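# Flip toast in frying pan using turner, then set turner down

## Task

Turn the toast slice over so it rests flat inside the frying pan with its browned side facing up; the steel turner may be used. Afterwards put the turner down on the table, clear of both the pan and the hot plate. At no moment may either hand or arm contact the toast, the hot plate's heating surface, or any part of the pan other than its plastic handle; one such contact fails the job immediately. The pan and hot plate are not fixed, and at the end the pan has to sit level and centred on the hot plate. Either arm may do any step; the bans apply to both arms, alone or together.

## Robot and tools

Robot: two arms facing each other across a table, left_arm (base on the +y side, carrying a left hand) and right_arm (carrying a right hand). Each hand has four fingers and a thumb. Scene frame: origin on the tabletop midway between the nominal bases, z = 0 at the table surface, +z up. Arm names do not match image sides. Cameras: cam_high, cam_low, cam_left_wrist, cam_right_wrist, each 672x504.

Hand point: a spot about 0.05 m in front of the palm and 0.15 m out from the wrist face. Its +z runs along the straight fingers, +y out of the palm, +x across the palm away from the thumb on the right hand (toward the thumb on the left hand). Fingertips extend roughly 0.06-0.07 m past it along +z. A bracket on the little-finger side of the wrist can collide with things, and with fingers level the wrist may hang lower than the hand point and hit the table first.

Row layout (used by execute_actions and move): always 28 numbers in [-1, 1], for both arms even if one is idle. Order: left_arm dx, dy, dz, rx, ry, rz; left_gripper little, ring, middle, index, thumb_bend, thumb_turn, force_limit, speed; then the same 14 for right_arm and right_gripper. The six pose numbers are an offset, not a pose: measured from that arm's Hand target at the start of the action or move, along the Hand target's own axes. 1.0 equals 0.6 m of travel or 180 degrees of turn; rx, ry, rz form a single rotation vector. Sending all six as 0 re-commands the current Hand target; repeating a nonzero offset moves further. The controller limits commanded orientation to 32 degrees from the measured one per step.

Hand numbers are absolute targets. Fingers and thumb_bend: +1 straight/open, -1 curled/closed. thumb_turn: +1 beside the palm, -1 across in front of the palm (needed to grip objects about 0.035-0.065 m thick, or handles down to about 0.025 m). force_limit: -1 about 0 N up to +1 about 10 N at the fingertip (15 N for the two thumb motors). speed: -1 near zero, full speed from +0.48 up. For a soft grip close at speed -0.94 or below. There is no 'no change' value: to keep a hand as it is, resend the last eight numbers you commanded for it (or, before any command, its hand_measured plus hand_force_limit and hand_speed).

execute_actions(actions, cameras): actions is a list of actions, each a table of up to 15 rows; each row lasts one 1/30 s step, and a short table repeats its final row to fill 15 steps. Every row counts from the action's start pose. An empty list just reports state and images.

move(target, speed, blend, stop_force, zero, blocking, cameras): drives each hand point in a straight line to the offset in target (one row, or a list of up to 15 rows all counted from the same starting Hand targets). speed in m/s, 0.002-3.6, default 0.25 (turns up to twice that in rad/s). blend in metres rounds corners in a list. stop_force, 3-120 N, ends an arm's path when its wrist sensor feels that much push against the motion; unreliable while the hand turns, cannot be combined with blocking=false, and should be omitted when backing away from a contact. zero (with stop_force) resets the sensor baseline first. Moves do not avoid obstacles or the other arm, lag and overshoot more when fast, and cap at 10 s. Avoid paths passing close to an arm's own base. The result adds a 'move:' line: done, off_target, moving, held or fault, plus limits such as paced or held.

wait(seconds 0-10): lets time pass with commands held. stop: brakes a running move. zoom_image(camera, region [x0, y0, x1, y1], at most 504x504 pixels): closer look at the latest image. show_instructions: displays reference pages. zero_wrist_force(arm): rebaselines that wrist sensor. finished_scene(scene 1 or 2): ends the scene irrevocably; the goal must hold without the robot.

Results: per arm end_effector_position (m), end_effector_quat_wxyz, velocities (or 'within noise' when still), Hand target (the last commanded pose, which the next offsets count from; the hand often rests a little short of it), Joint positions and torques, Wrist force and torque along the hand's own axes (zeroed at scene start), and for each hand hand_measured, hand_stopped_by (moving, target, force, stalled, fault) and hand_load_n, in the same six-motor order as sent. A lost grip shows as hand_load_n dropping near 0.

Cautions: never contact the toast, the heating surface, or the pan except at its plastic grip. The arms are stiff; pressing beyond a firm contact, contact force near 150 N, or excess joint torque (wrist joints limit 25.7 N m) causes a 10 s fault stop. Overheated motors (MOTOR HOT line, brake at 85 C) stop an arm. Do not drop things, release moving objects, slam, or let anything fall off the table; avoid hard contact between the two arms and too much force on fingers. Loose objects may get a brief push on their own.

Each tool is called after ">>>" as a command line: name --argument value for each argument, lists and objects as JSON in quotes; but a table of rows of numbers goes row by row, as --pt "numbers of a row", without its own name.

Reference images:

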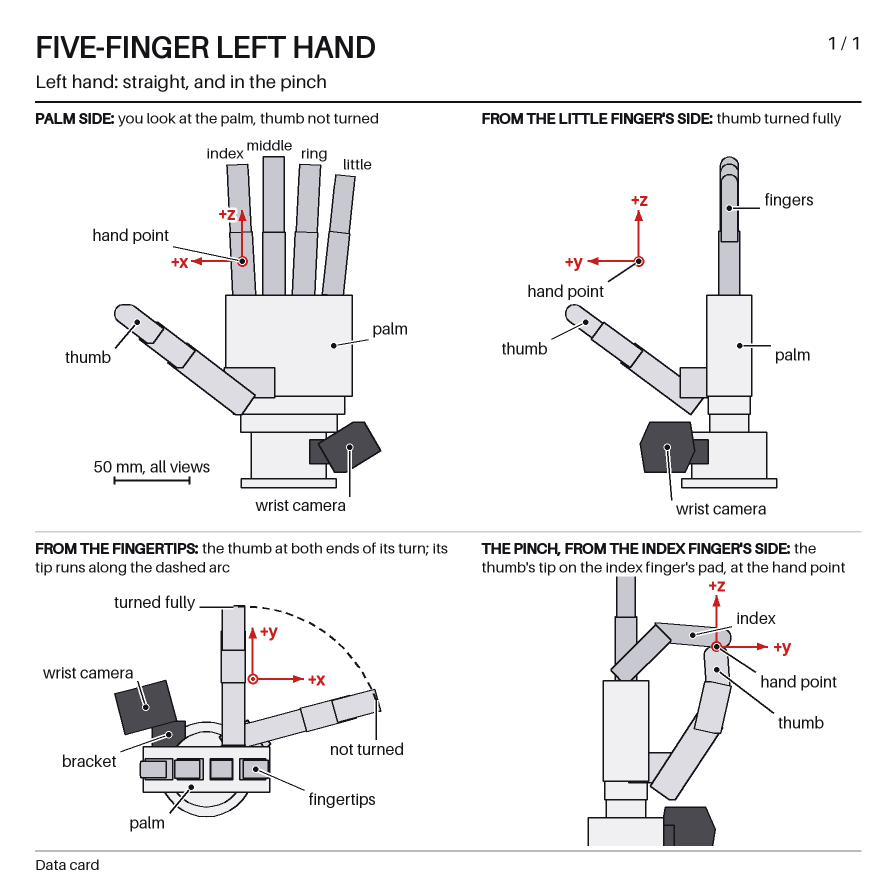

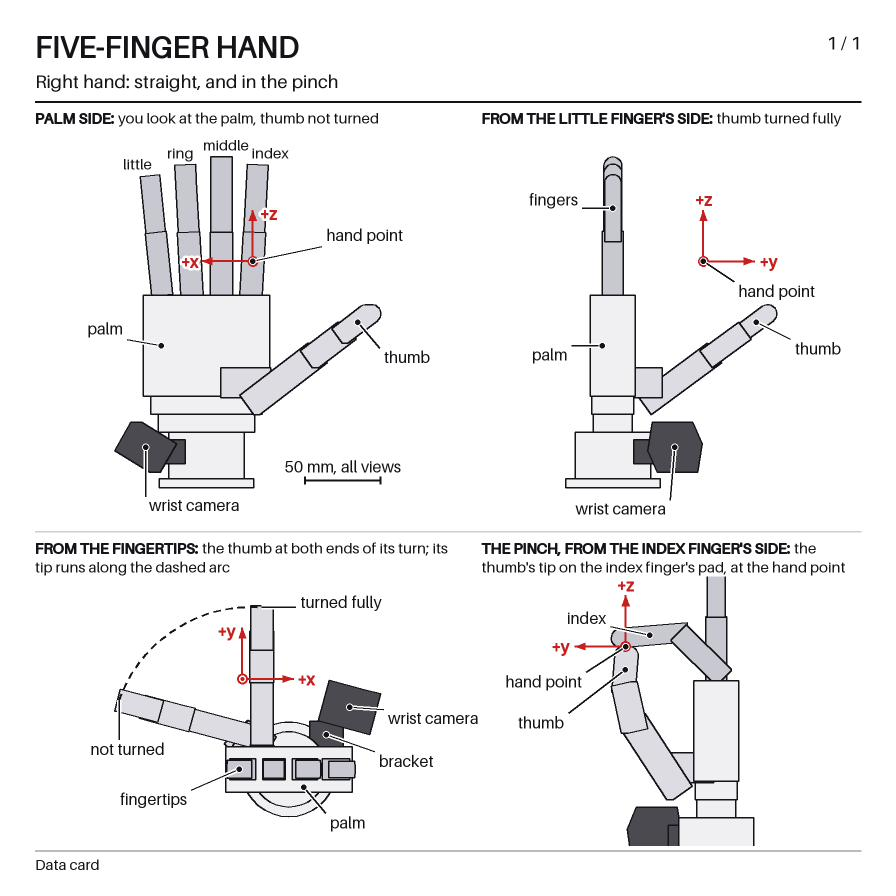

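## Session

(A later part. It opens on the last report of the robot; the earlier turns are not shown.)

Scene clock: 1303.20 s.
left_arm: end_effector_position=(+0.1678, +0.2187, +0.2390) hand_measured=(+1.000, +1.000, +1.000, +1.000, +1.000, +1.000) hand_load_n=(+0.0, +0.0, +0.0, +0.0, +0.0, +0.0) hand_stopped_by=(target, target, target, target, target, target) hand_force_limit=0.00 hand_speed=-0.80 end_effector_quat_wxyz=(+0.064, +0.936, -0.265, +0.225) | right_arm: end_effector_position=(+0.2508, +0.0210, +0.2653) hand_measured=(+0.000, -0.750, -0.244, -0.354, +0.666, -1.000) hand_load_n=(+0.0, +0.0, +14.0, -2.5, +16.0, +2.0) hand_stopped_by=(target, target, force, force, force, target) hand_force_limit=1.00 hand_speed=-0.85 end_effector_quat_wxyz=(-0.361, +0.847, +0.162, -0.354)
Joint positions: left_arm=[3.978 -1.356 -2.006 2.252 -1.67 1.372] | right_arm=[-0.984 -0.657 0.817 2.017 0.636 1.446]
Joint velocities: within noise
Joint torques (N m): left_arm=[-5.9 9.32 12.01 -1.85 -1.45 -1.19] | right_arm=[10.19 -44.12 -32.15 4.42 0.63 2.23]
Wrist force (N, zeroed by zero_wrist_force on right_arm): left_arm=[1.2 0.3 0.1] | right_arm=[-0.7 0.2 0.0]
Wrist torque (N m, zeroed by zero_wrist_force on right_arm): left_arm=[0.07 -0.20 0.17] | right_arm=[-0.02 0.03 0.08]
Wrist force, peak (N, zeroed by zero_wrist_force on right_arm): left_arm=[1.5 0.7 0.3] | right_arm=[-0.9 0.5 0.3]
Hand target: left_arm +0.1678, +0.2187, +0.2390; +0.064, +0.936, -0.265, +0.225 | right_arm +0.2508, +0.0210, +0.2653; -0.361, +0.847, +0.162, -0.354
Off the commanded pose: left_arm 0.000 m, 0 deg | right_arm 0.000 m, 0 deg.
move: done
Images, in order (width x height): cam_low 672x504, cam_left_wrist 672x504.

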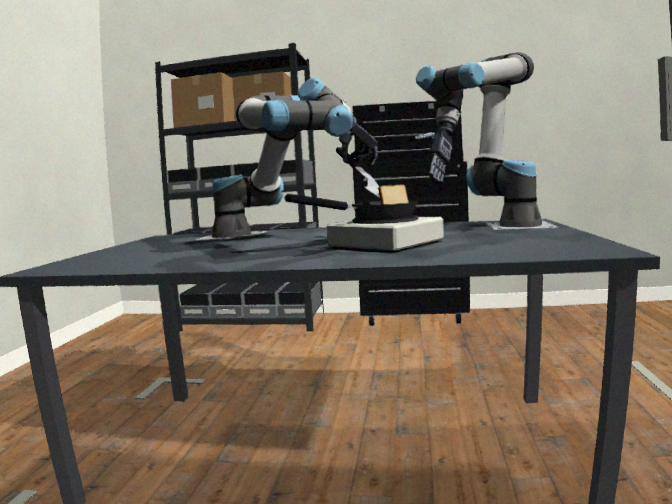

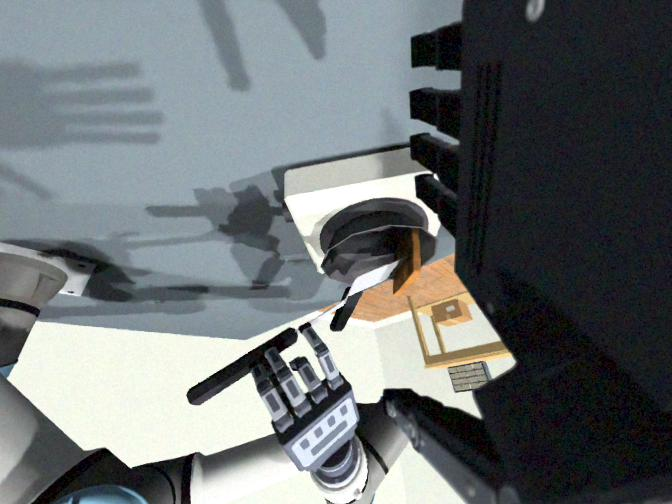

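>>> move --target '[0,0,0,0,0,0,1,1,1,1,1,1,0,-0.8,0.0219,-0.01,-0.0068,0,0,0,0,-0.75,-0.75,-0.75,0.15,-1,1,-0.85]' --speed 0.02 --cameras '["cam_low","cam_left_wrist"]'

>>> zoom_image --camera "cam_left_wrist" --region '[300, 200, 460, 320]'

>>> zoom_image --camera "cam_low" --region '[320, 160, 440, 230]'

Scene clock: 1308.10 s.
left_arm: end_effector_position=(+0.1678, +0.2187, +0.2390) hand_measured=(+1.000, +1.000, +1.000, +1.000, +1.000, +1.000) hand_load_n=(+0.0, +0.0, +0.0, +0.0, +0.0, -0.5) hand_stopped_by=(target, target, target, target, target, target) hand_force_limit=0.00 hand_speed=-0.80 end_effector_quat_wxyz=(+0.064, +0.936, -0.265, +0.225) | right_arm: end_effector_position=(+0.2627, +0.0301, +0.2653) hand_measured=(+0.000, -0.750, -0.244, -0.354, +0.666, -1.000) hand_load_n=(+0.0, +0.0, +14.0, -2.5, +15.5, +2.0) hand_stopped_by=(target, target, force, force, force, target) hand_force_limit=1.00 hand_speed=-0.85 end_effector_quat_wxyz=(-0.361, +0.847, +0.162, -0.354)
Joint positions: left_arm=[3.978 -1.356 -2.006 2.252 -1.67 1.372] | right_arm=[-0.982 -0.606 0.72 2.061 0.635 1.448]
Joint velocities: within noise
Joint torques (N m): left_arm=[-4.6 8.28 11.51 -1.85 -1.43 -1.11] | right_arm=[10.48 -45.48 -32.79 4.59 -0.2 2.31]
Wrist force (N, zeroed by zero_wrist_force on right_arm): left_arm=[1.2 0.8 0.0] | right_arm=[-0.5 0.2 -0.1]
Wrist torque (N m, zeroed by zero_wrist_force on right_arm): left_arm=[0.14 -0.21 0.16] | right_arm=[-0.01 0.00 0.11]
Wrist force, peak (N, zeroed by zero_wrist_force on right_arm): left_arm=[1.5 1.0 0.2] | right_arm=[-0.9 0.2 0.2]
Hand target: left_arm +0.1678, +0.2187, +0.2390; +0.064, +0.936, -0.265, +0.225 | right_arm +0.2628, +0.0301, +0.2653; -0.361, +0.847, +0.162, -0.354
Off the commanded pose: left_arm 0.000 m, 0 deg | right_arm 0.000 m, 0 deg.
move: done
Images, in order (width x height): cam_low 672x504, cam_left_wrist 672x504.

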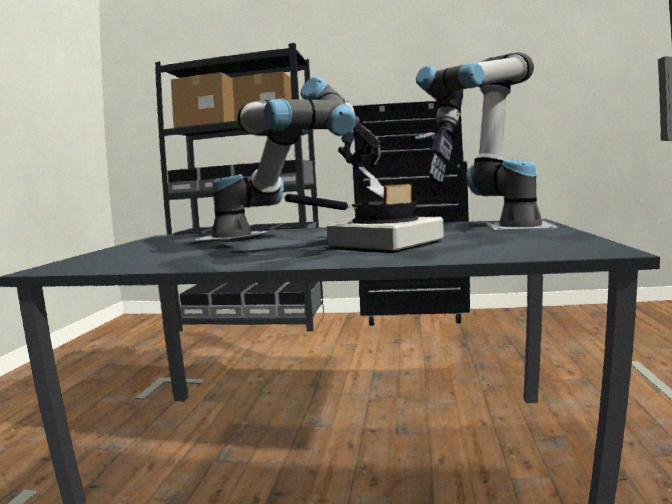

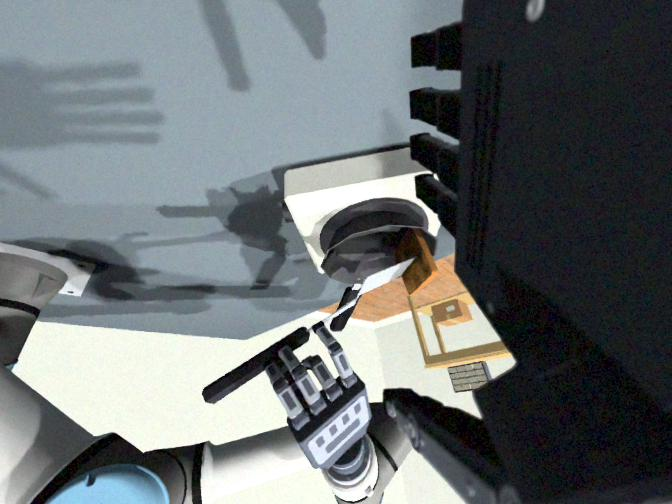

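Scaled by 3.150.

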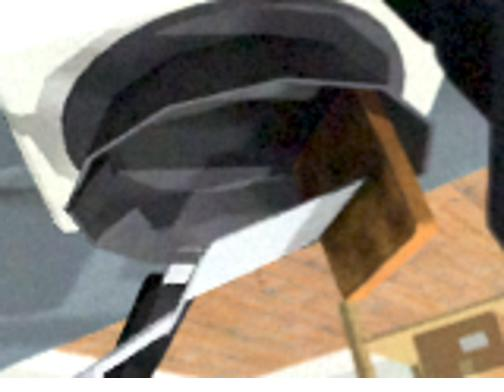

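Scaled by 4.200.

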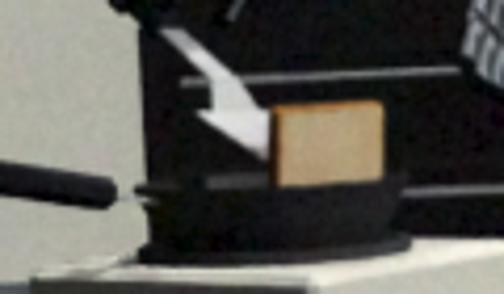

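>>> move --pt "0 0 0 0 0 0 1 1 1 1 1 1 0 -0.8 0.0073 -0.0034 -0.0023 0 0 0 0 -0.75 -0.75 -0.75 0.15 -1 1 -0.85" --pt "0 0 0 0 0 0 1 1 1 1 1 1 0 -0.8 -0.0437 0.0201 0.0135 0 0 0 0 -0.75 -0.75 -0.75 0.15 -1 1 -0.85" --speed 0.03 --cameras '["cam_high","cam_low","cam_left_wrist"]'

>>> zoom_image --camera "cam_left_wrist" --region '[300, 200, 460, 320]'

>>> zoom_image --camera "cam_high" --region '[240, 200, 340, 290]'

>>> zoom_image --camera "cam_low" --region '[320, 160, 440, 230]'

Scene clock: 1314.87 s.
left_arm: end_effector_position=(+0.1678, +0.2187, +0.2390) hand_measured=(+1.000, +1.000, +1.000, +1.000, +1.000, +1.000) hand_load_n=(+0.0, +0.0, +0.0, +0.0, +0.0, +0.0) hand_stopped_by=(target, target, target, target, target, target) hand_force_limit=0.00 hand_speed=-0.80 end_effector_quat_wxyz=(+0.064, +0.936, -0.265, +0.225) | right_arm: end_effector_position=(+0.2389, +0.0119, +0.2653) hand_measured=(+0.000, -0.750, -0.244, -0.354, +0.666, -1.000) hand_load_n=(+0.0, +0.0, +14.0, -2.5, +15.5, +2.0) hand_stopped_by=(target, target, force, force, force, target) hand_force_limit=1.00 hand_speed=-0.85 end_effector_quat_wxyz=(-0.361, +0.847, +0.162, -0.354)
Joint positions: left_arm=[3.978 -1.356 -2.006 2.252 -1.67 1.372] | right_arm=[-0.986 -0.703 0.904 1.979 0.637 1.443]
Joint velocities: within noise
Joint torques (N m): left_arm=[-5.88 6.26 12.56 -2.04 -1.13 -0.95] | right_arm=[-13.15 -71.21 -5.07 0.93 -2.3 -2.77]
Wrist force (N, zeroed by zero_wrist_force on right_arm): left_arm=[0.8 0.7 0.1] | right_arm=[-0.5 0.2 -0.1]
Wrist torque (N m, zeroed by zero_wrist_force on right_arm): left_arm=[0.11 -0.15 0.14] | right_arm=[-0.01 0.01 0.09]
Wrist force, peak (N, zeroed by zero_wrist_force on right_arm): left_arm=[1.5 0.7 0.2] | right_arm=[-0.8 0.5 -0.2]
Hand target: left_arm +0.1678, +0.2187, +0.2390; +0.064, +0.936, -0.265, +0.225 | right_arm +0.2389, +0.0119, +0.2653; -0.361, +0.847, +0.162, -0.354
Off the commanded pose: left_arm 0.000 m, 0 deg | right_arm 0.000 m, 0 deg.
move: done
Images, in order (width x height): cam_high 672x504, cam_low 672x504, cam_left_wrist 672x504.

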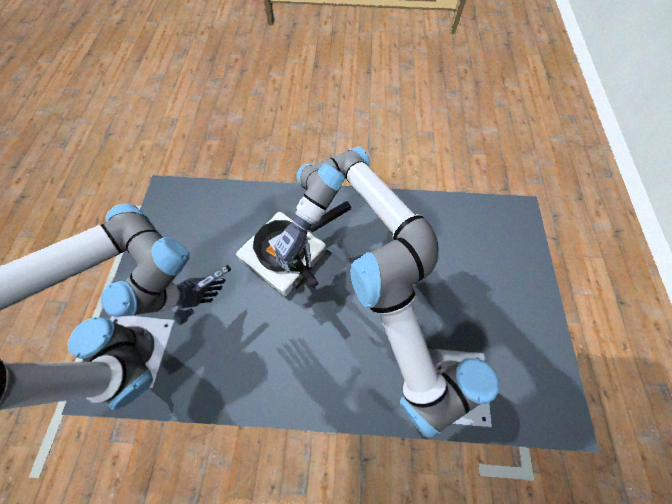

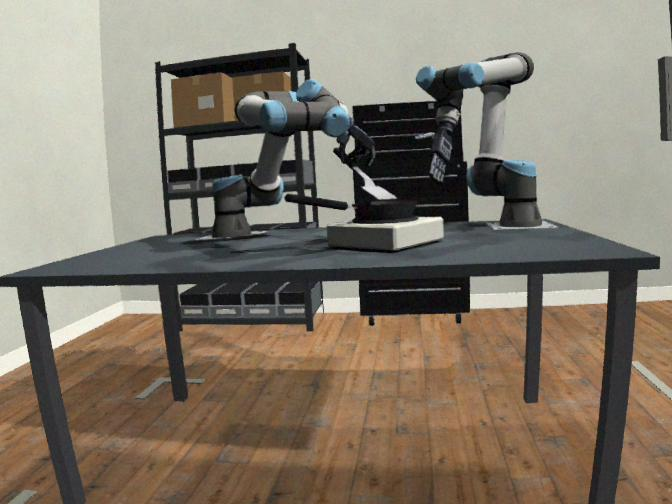

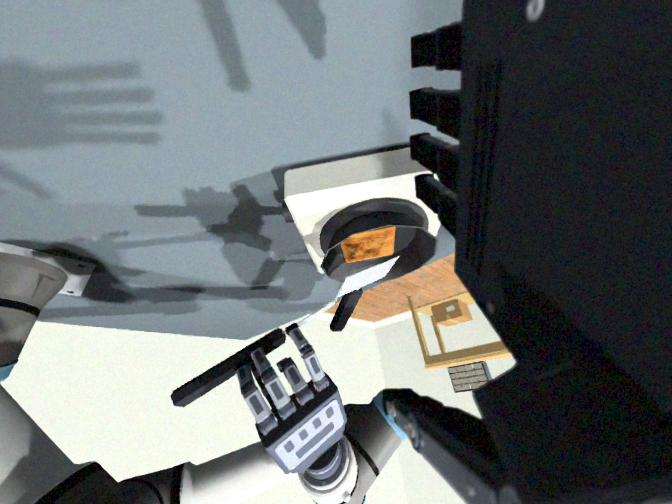

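Scaled by 3.150.

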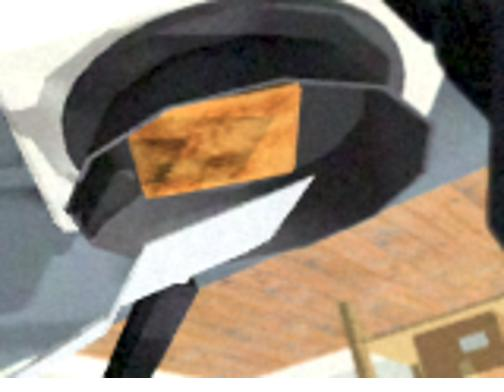

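Scaled by 5.040.

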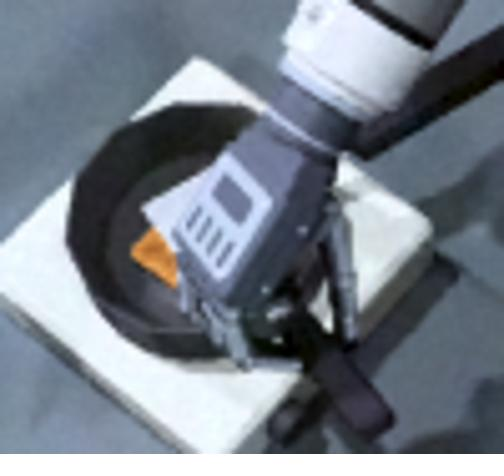

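Scaled by 4.200.

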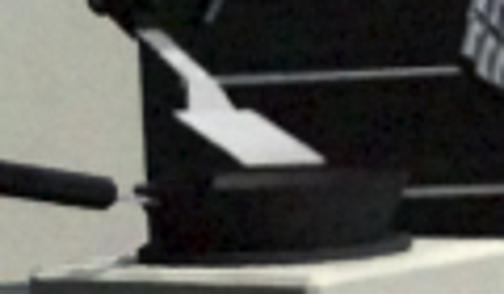

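>>> move --pt "0 0 0 0 0 0 1 1 1 1 1 1 0 -0.8 -0.0566 -0.0846 -0.0571 0 0 0 0 -0.75 -0.75 -0.75 0.15 -1 1 -0.85" --pt "0 0 0 0 0 0 1 1 1 1 1 1 0 -0.8 -0.3815 0.2487 -0.2295 0 0.0901 -0.1336 0 -0.75 -0.75 -0.75 0.15 -1 1 -0.85" --speed '[0.08,0.12]' --blend '[0.02,0]'

>>> zoom_image --camera "cam_high" --region '[200, 180, 420, 345]'

>>> zoom_image --camera "cam_low" --region '[220, 130, 460, 260]'

Scene clock: 1338.43 s.
left_arm: end_effector_position=(+0.1678, +0.2187, +0.2390) hand_measured=(+1.000, +1.000, +1.000, +1.000, +1.000, +1.000) hand_load_n=(+0.0, +0.0, +0.0, +0.0, +0.0, -0.5) hand_stopped_by=(target, target, target, target, target, target) hand_force_limit=0.00 hand_speed=-0.80 end_effector_quat_wxyz=(+0.064, +0.936, -0.265, +0.225) | right_arm: end_effector_position=(+0.1810, -0.2804, +0.3346) hand_measured=(+0.000, -0.750, -0.244, -0.354, +0.666, -1.000) hand_load_n=(+0.0, +0.0, +14.0, -2.5, +15.5, +2.5) hand_stopped_by=(target, target, force, force, force, target) hand_force_limit=1.00 hand_speed=-0.85 end_effector_quat_wxyz=(-0.446, +0.836, +0.282, -0.149)
Joint positions: left_arm=[3.978 -1.356 -2.006 2.252 -1.67 1.372] | right_arm=[-1.646 -1.523 1.871 2.013 0.915 0.542]
Joint velocities: within noise
Joint torques (N m): left_arm=[-5.37 6.11 11.39 -2.33 -1.36 -0.87] | right_arm=[-13.09 -34.17 -2.94 4.52 1.16 -2.89]
Wrist force (N, zeroed by zero_wrist_force on right_arm): left_arm=[1.0 0.5 0.3] | right_arm=[-1.0 0.2 0.2]
Wrist torque (N m, zeroed by zero_wrist_force on right_arm): left_arm=[0.08 -0.17 0.16] | right_arm=[-0.02 0.00 0.19]
Wrist force, peak (N, zeroed by zero_wrist_force on right_arm): left_arm=[1.4 0.7 0.4] | right_arm=[-1.9 0.4 -0.1]
Hand target: left_arm +0.1678, +0.2187, +0.2390; +0.064, +0.936, -0.265, +0.225 | right_arm +0.1810, -0.2804, +0.3346; -0.446, +0.836, +0.282, -0.149
Off the commanded pose: left_arm 0.000 m, 0 deg | right_arm 0.000 m, 0 deg.
move: done

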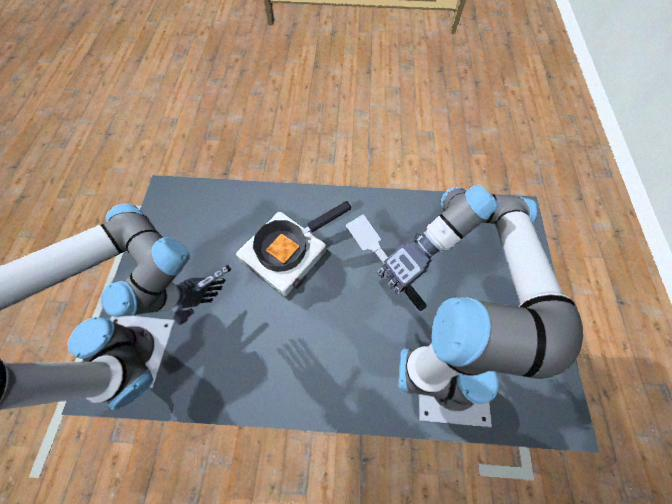

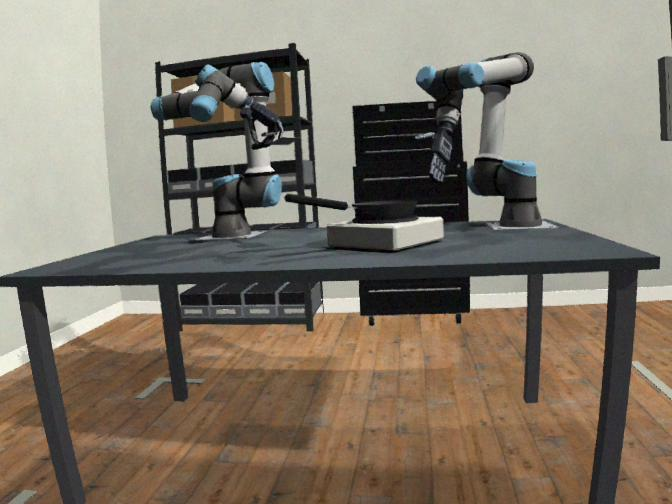

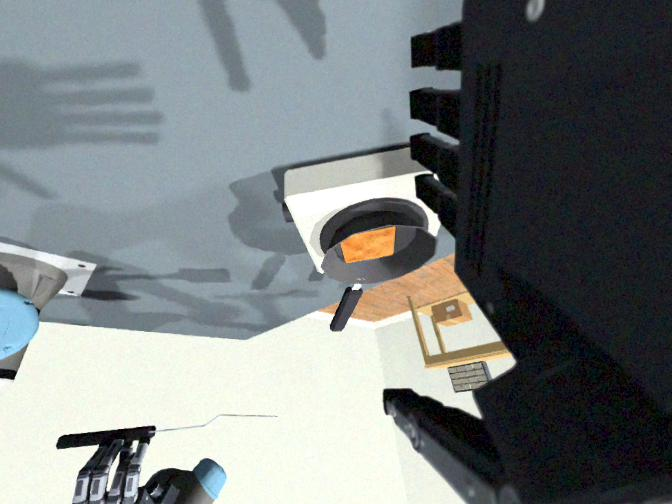

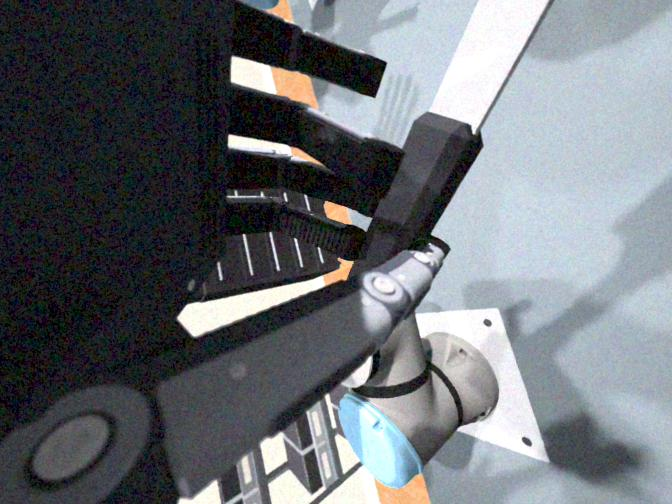

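Scaled by 2.291.

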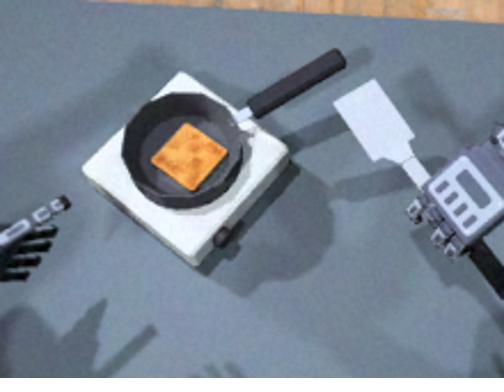

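Scaled by 2.100.

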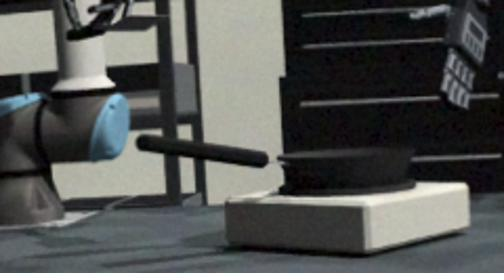

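>>> zoom_image --camera "cam_high" --region '[225, 200, 345, 305]'

>>> zoom_image --camera "cam_left_wrist" --region '[260, 130, 480, 340]'

>>> zoom_image --camera "cam_low" --region '[310, 180, 460, 260]'

Scaled by 4.200.

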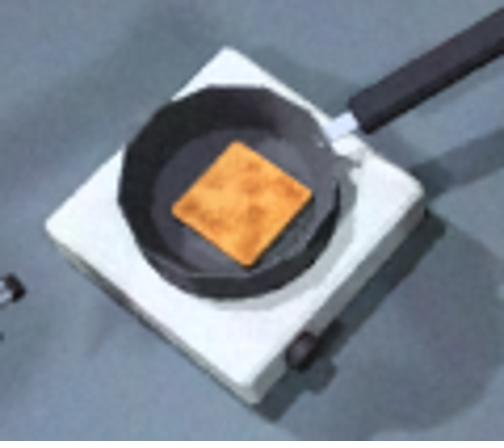

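Scaled by 2.291.

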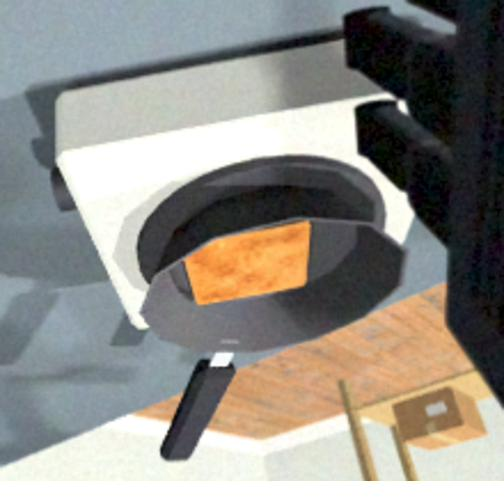

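Scaled by 3.360.

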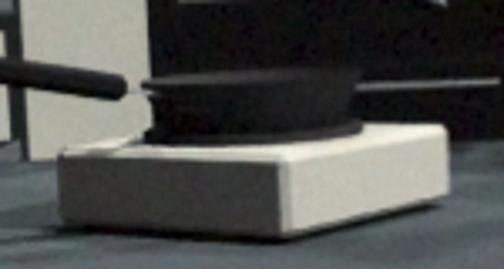

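>>> zoom_image --camera "cam_left_wrist" --region '[310, 180, 450, 290]'

>>> zoom_image --camera "cam_high" --region '[245, 210, 325, 285]'

>>> zoom_image --camera "cam_low" --region '[345, 190, 425, 240]'

Scaled by 3.600.

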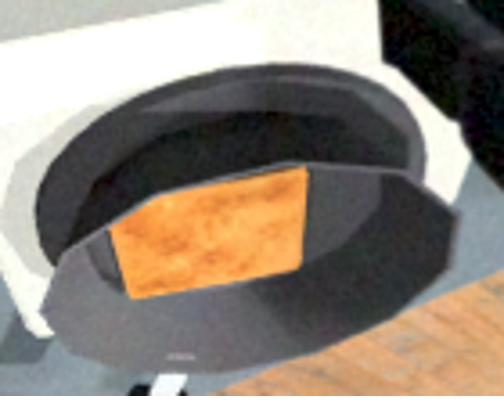

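Scaled by 6.300.

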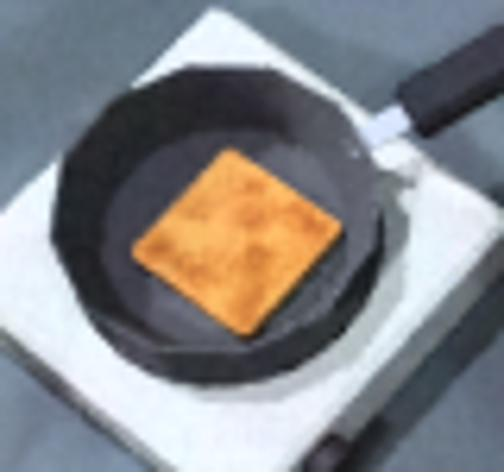

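Scaled by 6.300.

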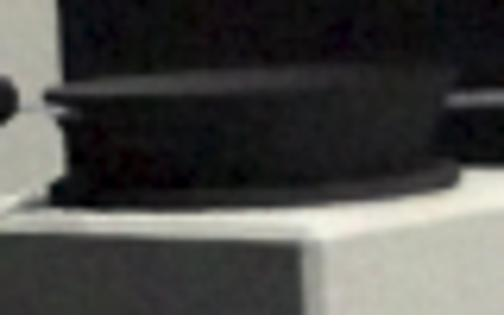

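>>> move --target '[0,0,0,0,0,0,1,1,1,1,1,1,0,-0.8,0,0.3869,0.2609,0,0,0,0,-0.75,-0.75,-0.75,0.15,-1,1,-0.85]' --speed 0.12

>>> zoom_image --camera "cam_low" --region '[200, 150, 400, 280]'

>>> zoom_image --camera "cam_high" --region '[320, 180, 500, 345]'

Scene clock: 1379.23 s.
left_arm: end_effector_position=(+0.1678, +0.2187, +0.2390) hand_measured=(+1.000, +1.000, +1.000, +1.000, +1.000, +1.000) hand_load_n=(+0.0, -0.5, +0.0, +0.0, +0.0, +0.0) hand_stopped_by=(target, target, target, target, target, target) hand_force_limit=0.00 hand_speed=-0.80 end_effector_quat_wxyz=(+0.064, +0.936, -0.265, +0.225) | right_arm: end_effector_position=(+0.1810, -0.2797, +0.0547) hand_measured=(+0.000, -0.750, -0.244, -0.354, +0.666, -1.000) hand_load_n=(+0.0, +0.0, +14.0, -2.5, +16.0, +2.5) hand_stopped_by=(target, target, force, force, force, target) hand_force_limit=1.00 hand_speed=-0.85 end_effector_quat_wxyz=(-0.446, +0.836, +0.282, -0.149)
Joint positions: left_arm=[3.978 -1.356 -2.006 2.252 -1.67 1.372] | right_arm=[-1.644 -1.029 2.151 1.238 0.913 0.543]
Joint velocities: within noise
Joint torques (N m): left_arm=[-4.63 7.32 12.02 -2.27 -1.27 -0.86] | right_arm=[10.33 -17.14 -20.51 1.55 -2.36 2.15]
Wrist force (N, zeroed by zero_wrist_force on right_arm): left_arm=[1.0 0.6 0.0] | right_arm=[-0.8 0.1 0.0]
Wrist torque (N m, zeroed by zero_wrist_force on right_arm): left_arm=[0.12 -0.17 0.15] | right_arm=[-0.04 -0.04 0.20]
Wrist force, peak (N, zeroed by zero_wrist_force on right_arm): left_arm=[1.3 1.0 0.2] | right_arm=[-1.3 0.7 0.6]
Hand target: left_arm +0.1678, +0.2187, +0.2390; +0.064, +0.936, -0.265, +0.225 | right_arm +0.1810, -0.2797, +0.0546; -0.446, +0.836, +0.282, -0.149
Off the commanded pose: left_arm 0.000 m, 0 deg | right_arm 0.000 m, 0 deg.
move: done

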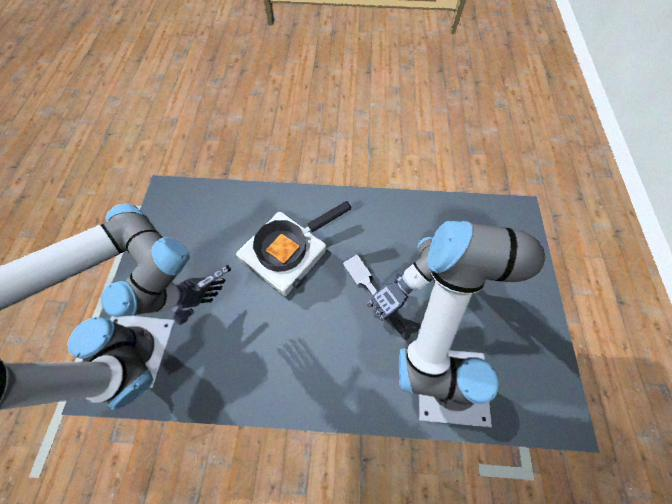

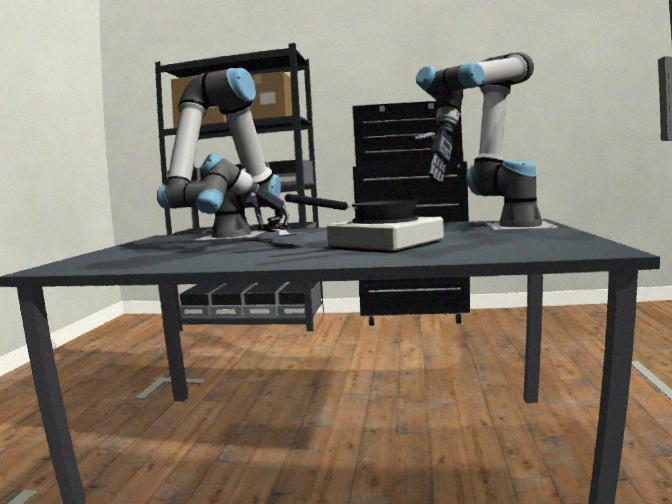

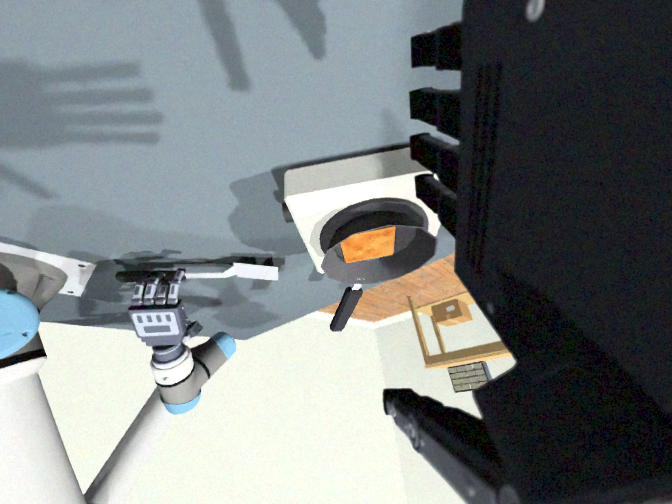

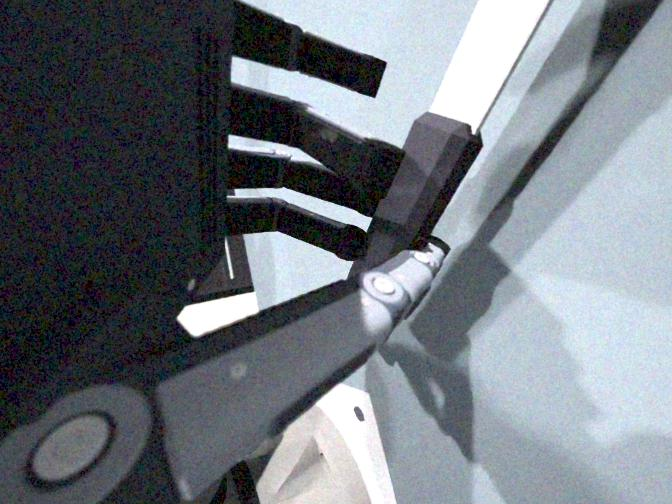

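Scaled by 2.520.

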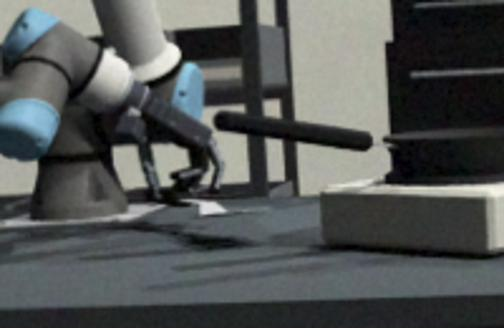

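Scaled by 2.800.

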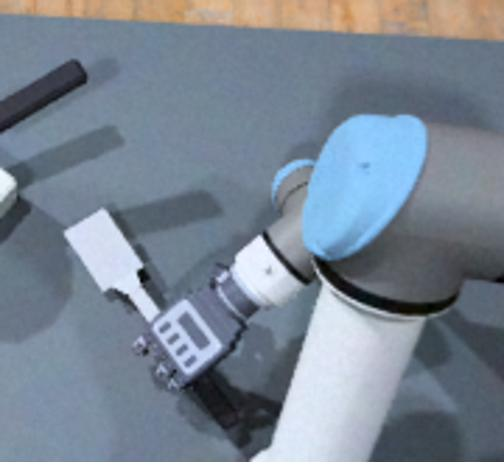

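>>> move --target '[0,0,0,0,0,0,1,1,1,1,1,1,0,-0.8,0,0.0484,0.0326,0,0,0,0,-0.75,-0.75,-0.75,0.15,-1,1,-0.85]' --speed 0.012 --stop_force 3

>>> zoom_image --camera "cam_left_wrist" --region '[90, 230, 310, 350]'

>>> zoom_image --camera "cam_low" --region '[240, 190, 340, 250]'

Scene clock: 1390.17 s.
left_arm: end_effector_position=(+0.1678, +0.2187, +0.2390) hand_measured=(+1.000, +1.000, +1.000, +1.000, +1.000, +1.000) hand_load_n=(+0.0, +0.0, +0.0, +0.0, +0.0, +0.0) hand_stopped_by=(target, target, target, target, target, target) hand_force_limit=0.00 hand_speed=-0.80 end_effector_quat_wxyz=(+0.064, +0.936, -0.265, +0.225) | right_arm: end_effector_position=(+0.1811, -0.2796, +0.0240) hand_measured=(+0.000, -0.750, -0.244, -0.354, +0.666, -1.000) hand_load_n=(+0.0, +0.0, +12.0, -0.5, +16.5, +2.0) hand_stopped_by=(target, target, force, force, force, target) hand_force_limit=1.00 hand_speed=-0.85 end_effector_quat_wxyz=(-0.446, +0.836, +0.282, -0.149)
Joint positions: left_arm=[3.978 -1.356 -2.006 2.252 -1.67 1.372] | right_arm=[-1.644 -0.95 2.15 1.16 0.913 0.544]
Joint velocities: within noise
Joint torques (N m): left_arm=[-5.58 6.28 13.45 -2.08 -1.24 -0.72] | right_arm=[9.68 -45.83 -1.03 4.13 1.25 1.4]
Wrist force (N, zeroed by zero_wrist_force on right_arm): left_arm=[1.1 0.6 0.1] | right_arm=[-1.3 -1.1 -0.1]
Wrist torque (N m, zeroed by zero_wrist_force on right_arm): left_arm=[0.11 -0.19 0.16] | right_arm=[-0.02 0.02 0.03]
Wrist force, peak (N, zeroed by zero_wrist_force on right_arm): left_arm=[1.5 0.7 0.2] | right_arm=[-1.2 -6.9 -5.8]
Hand target: left_arm +0.1678, +0.2187, +0.2390; +0.064, +0.936, -0.265, +0.225 | right_arm +0.1810, -0.2796, +0.0240; -0.446, +0.836, +0.282, -0.149 (not the last commanded pose)
Off the commanded pose: left_arm 0.000 m, 0 deg | right_arm 0.004 m, 0 deg.
move: contact (right_arm)

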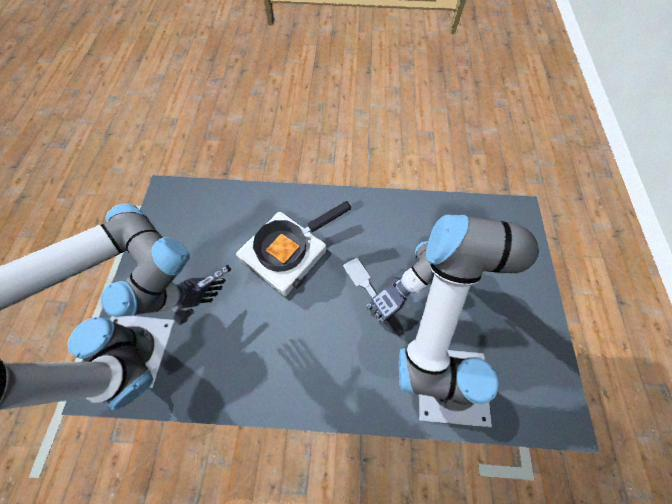

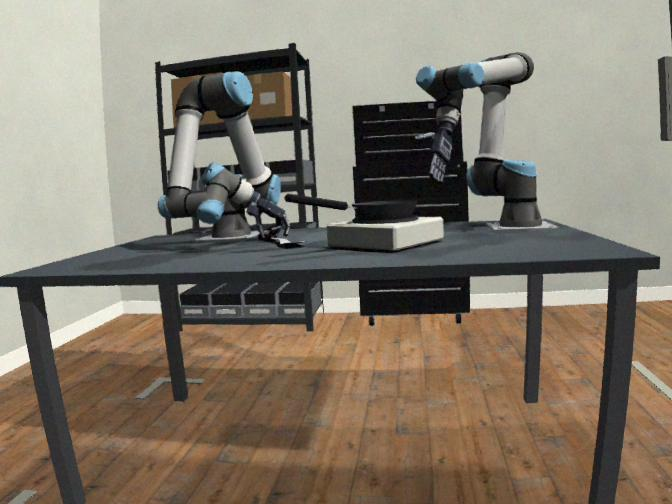

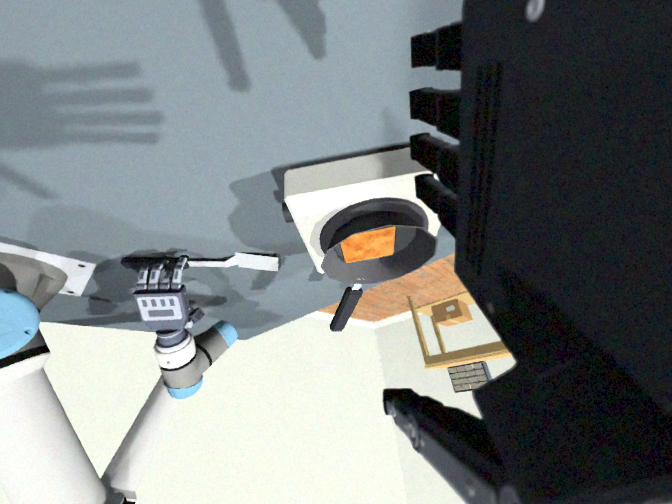

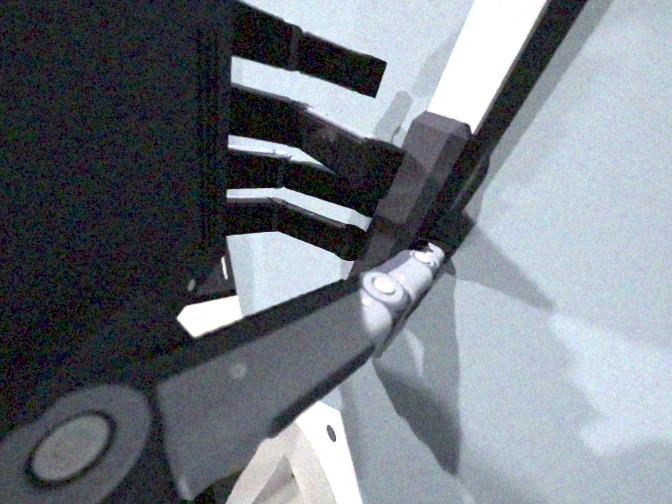

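Scaled by 2.291.

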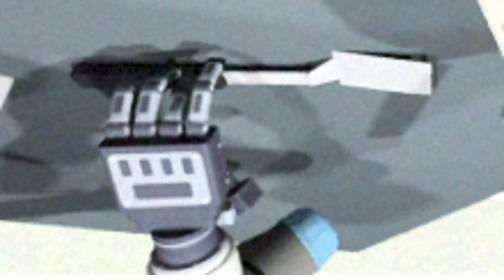

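Scaled by 5.040.

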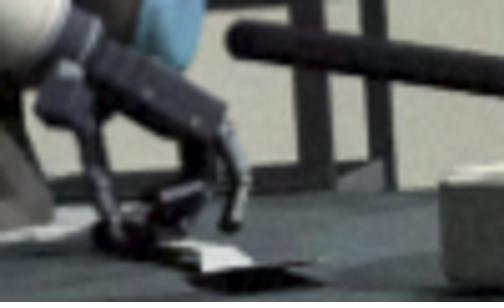

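>>> move --target '[0,0,0,0,0,0,1,1,1,1,1,1,0,-0.8,0,0.0,0.0,0,0,0,0.2,0.2,0.2,0.2,0.8,-1,1,-0.85]' --speed 0.02 --cameras '["cam_left_wrist","cam_right_wrist"]'

>>> zoom_image --camera "cam_left_wrist" --region '[90, 230, 310, 350]'

Scene clock: 1397.53 s.
left_arm: end_effector_position=(+0.1678, +0.2187, +0.2390) hand_measured=(+1.000, +1.000, +1.000, +1.000, +1.000, +1.000) hand_load_n=(-0.5, +0.0, +0.0, +0.0, +0.0, +0.0) hand_stopped_by=(target, target, target, target, target, target) hand_force_limit=0.00 hand_speed=-0.80 end_effector_quat_wxyz=(+0.064, +0.936, -0.265, +0.225) | right_arm: end_effector_position=(+0.1811, -0.2796, +0.0240) hand_measured=(+0.200, -0.408, +0.200, +0.200, +0.800, -1.000) hand_load_n=(-0.5, -14.0, +0.0, +0.0, +0.0, +0.0) hand_stopped_by=(target, moving, target, target, target, target) hand_force_limit=1.00 hand_speed=-0.85 end_effector_quat_wxyz=(-0.446, +0.836, +0.282, -0.149)
Joint positions: left_arm=[3.978 -1.356 -2.006 2.252 -1.67 1.372] | right_arm=[-1.644 -0.95 2.15 1.16 0.913 0.544]
Joint velocities: within noise
Joint torques (N m): left_arm=[-5.16 7.63 11.41 -2.38 -1.27 -0.93] | right_arm=[6.74 -34.68 5.42 1.2 1.01 -2.55]
Wrist force (N, zeroed by zero_wrist_force on right_arm): left_arm=[1.0 0.6 0.3] | right_arm=[-1.5 -7.8 -10.9]
Wrist torque (N m, zeroed by zero_wrist_force on right_arm): left_arm=[0.09 -0.18 0.15] | right_arm=[-0.23 0.48 -0.22]
Wrist force, peak (N, zeroed by zero_wrist_force on right_arm): left_arm=[1.5 0.9 0.5] | right_arm=[-1.8 -8.0 -11.1]
Hand target: left_arm +0.1678, +0.2187, +0.2390; +0.064, +0.936, -0.265, +0.225 | right_arm +0.1810, -0.2796, +0.0240; -0.446, +0.836, +0.282, -0.149
Off the commanded pose: left_arm 0.000 m, 0 deg | right_arm 0.000 m, 0 deg.
move: done
Images, in order (width x height): cam_left_wrist 672x504, cam_right_wrist 672x504.

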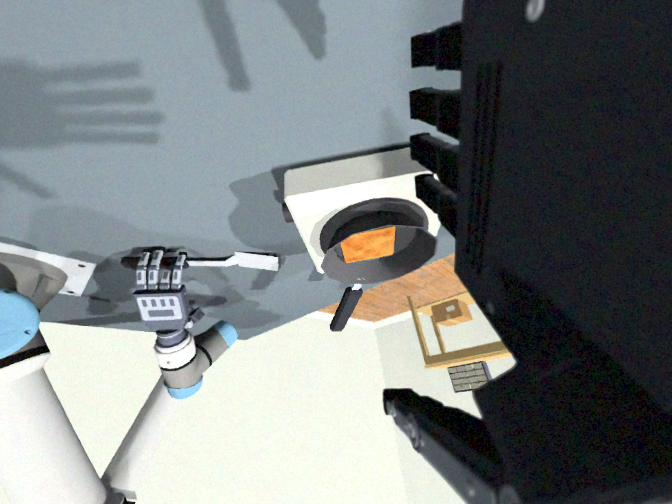

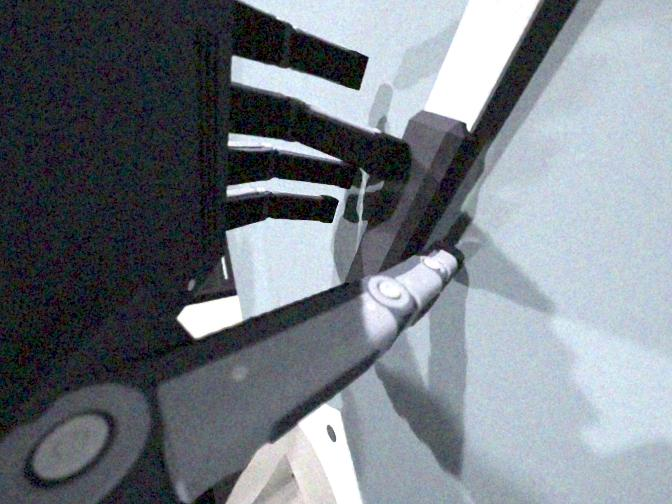

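Scaled by 2.291.

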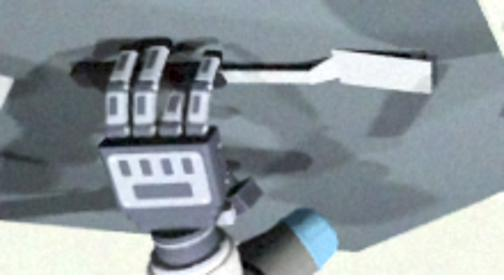

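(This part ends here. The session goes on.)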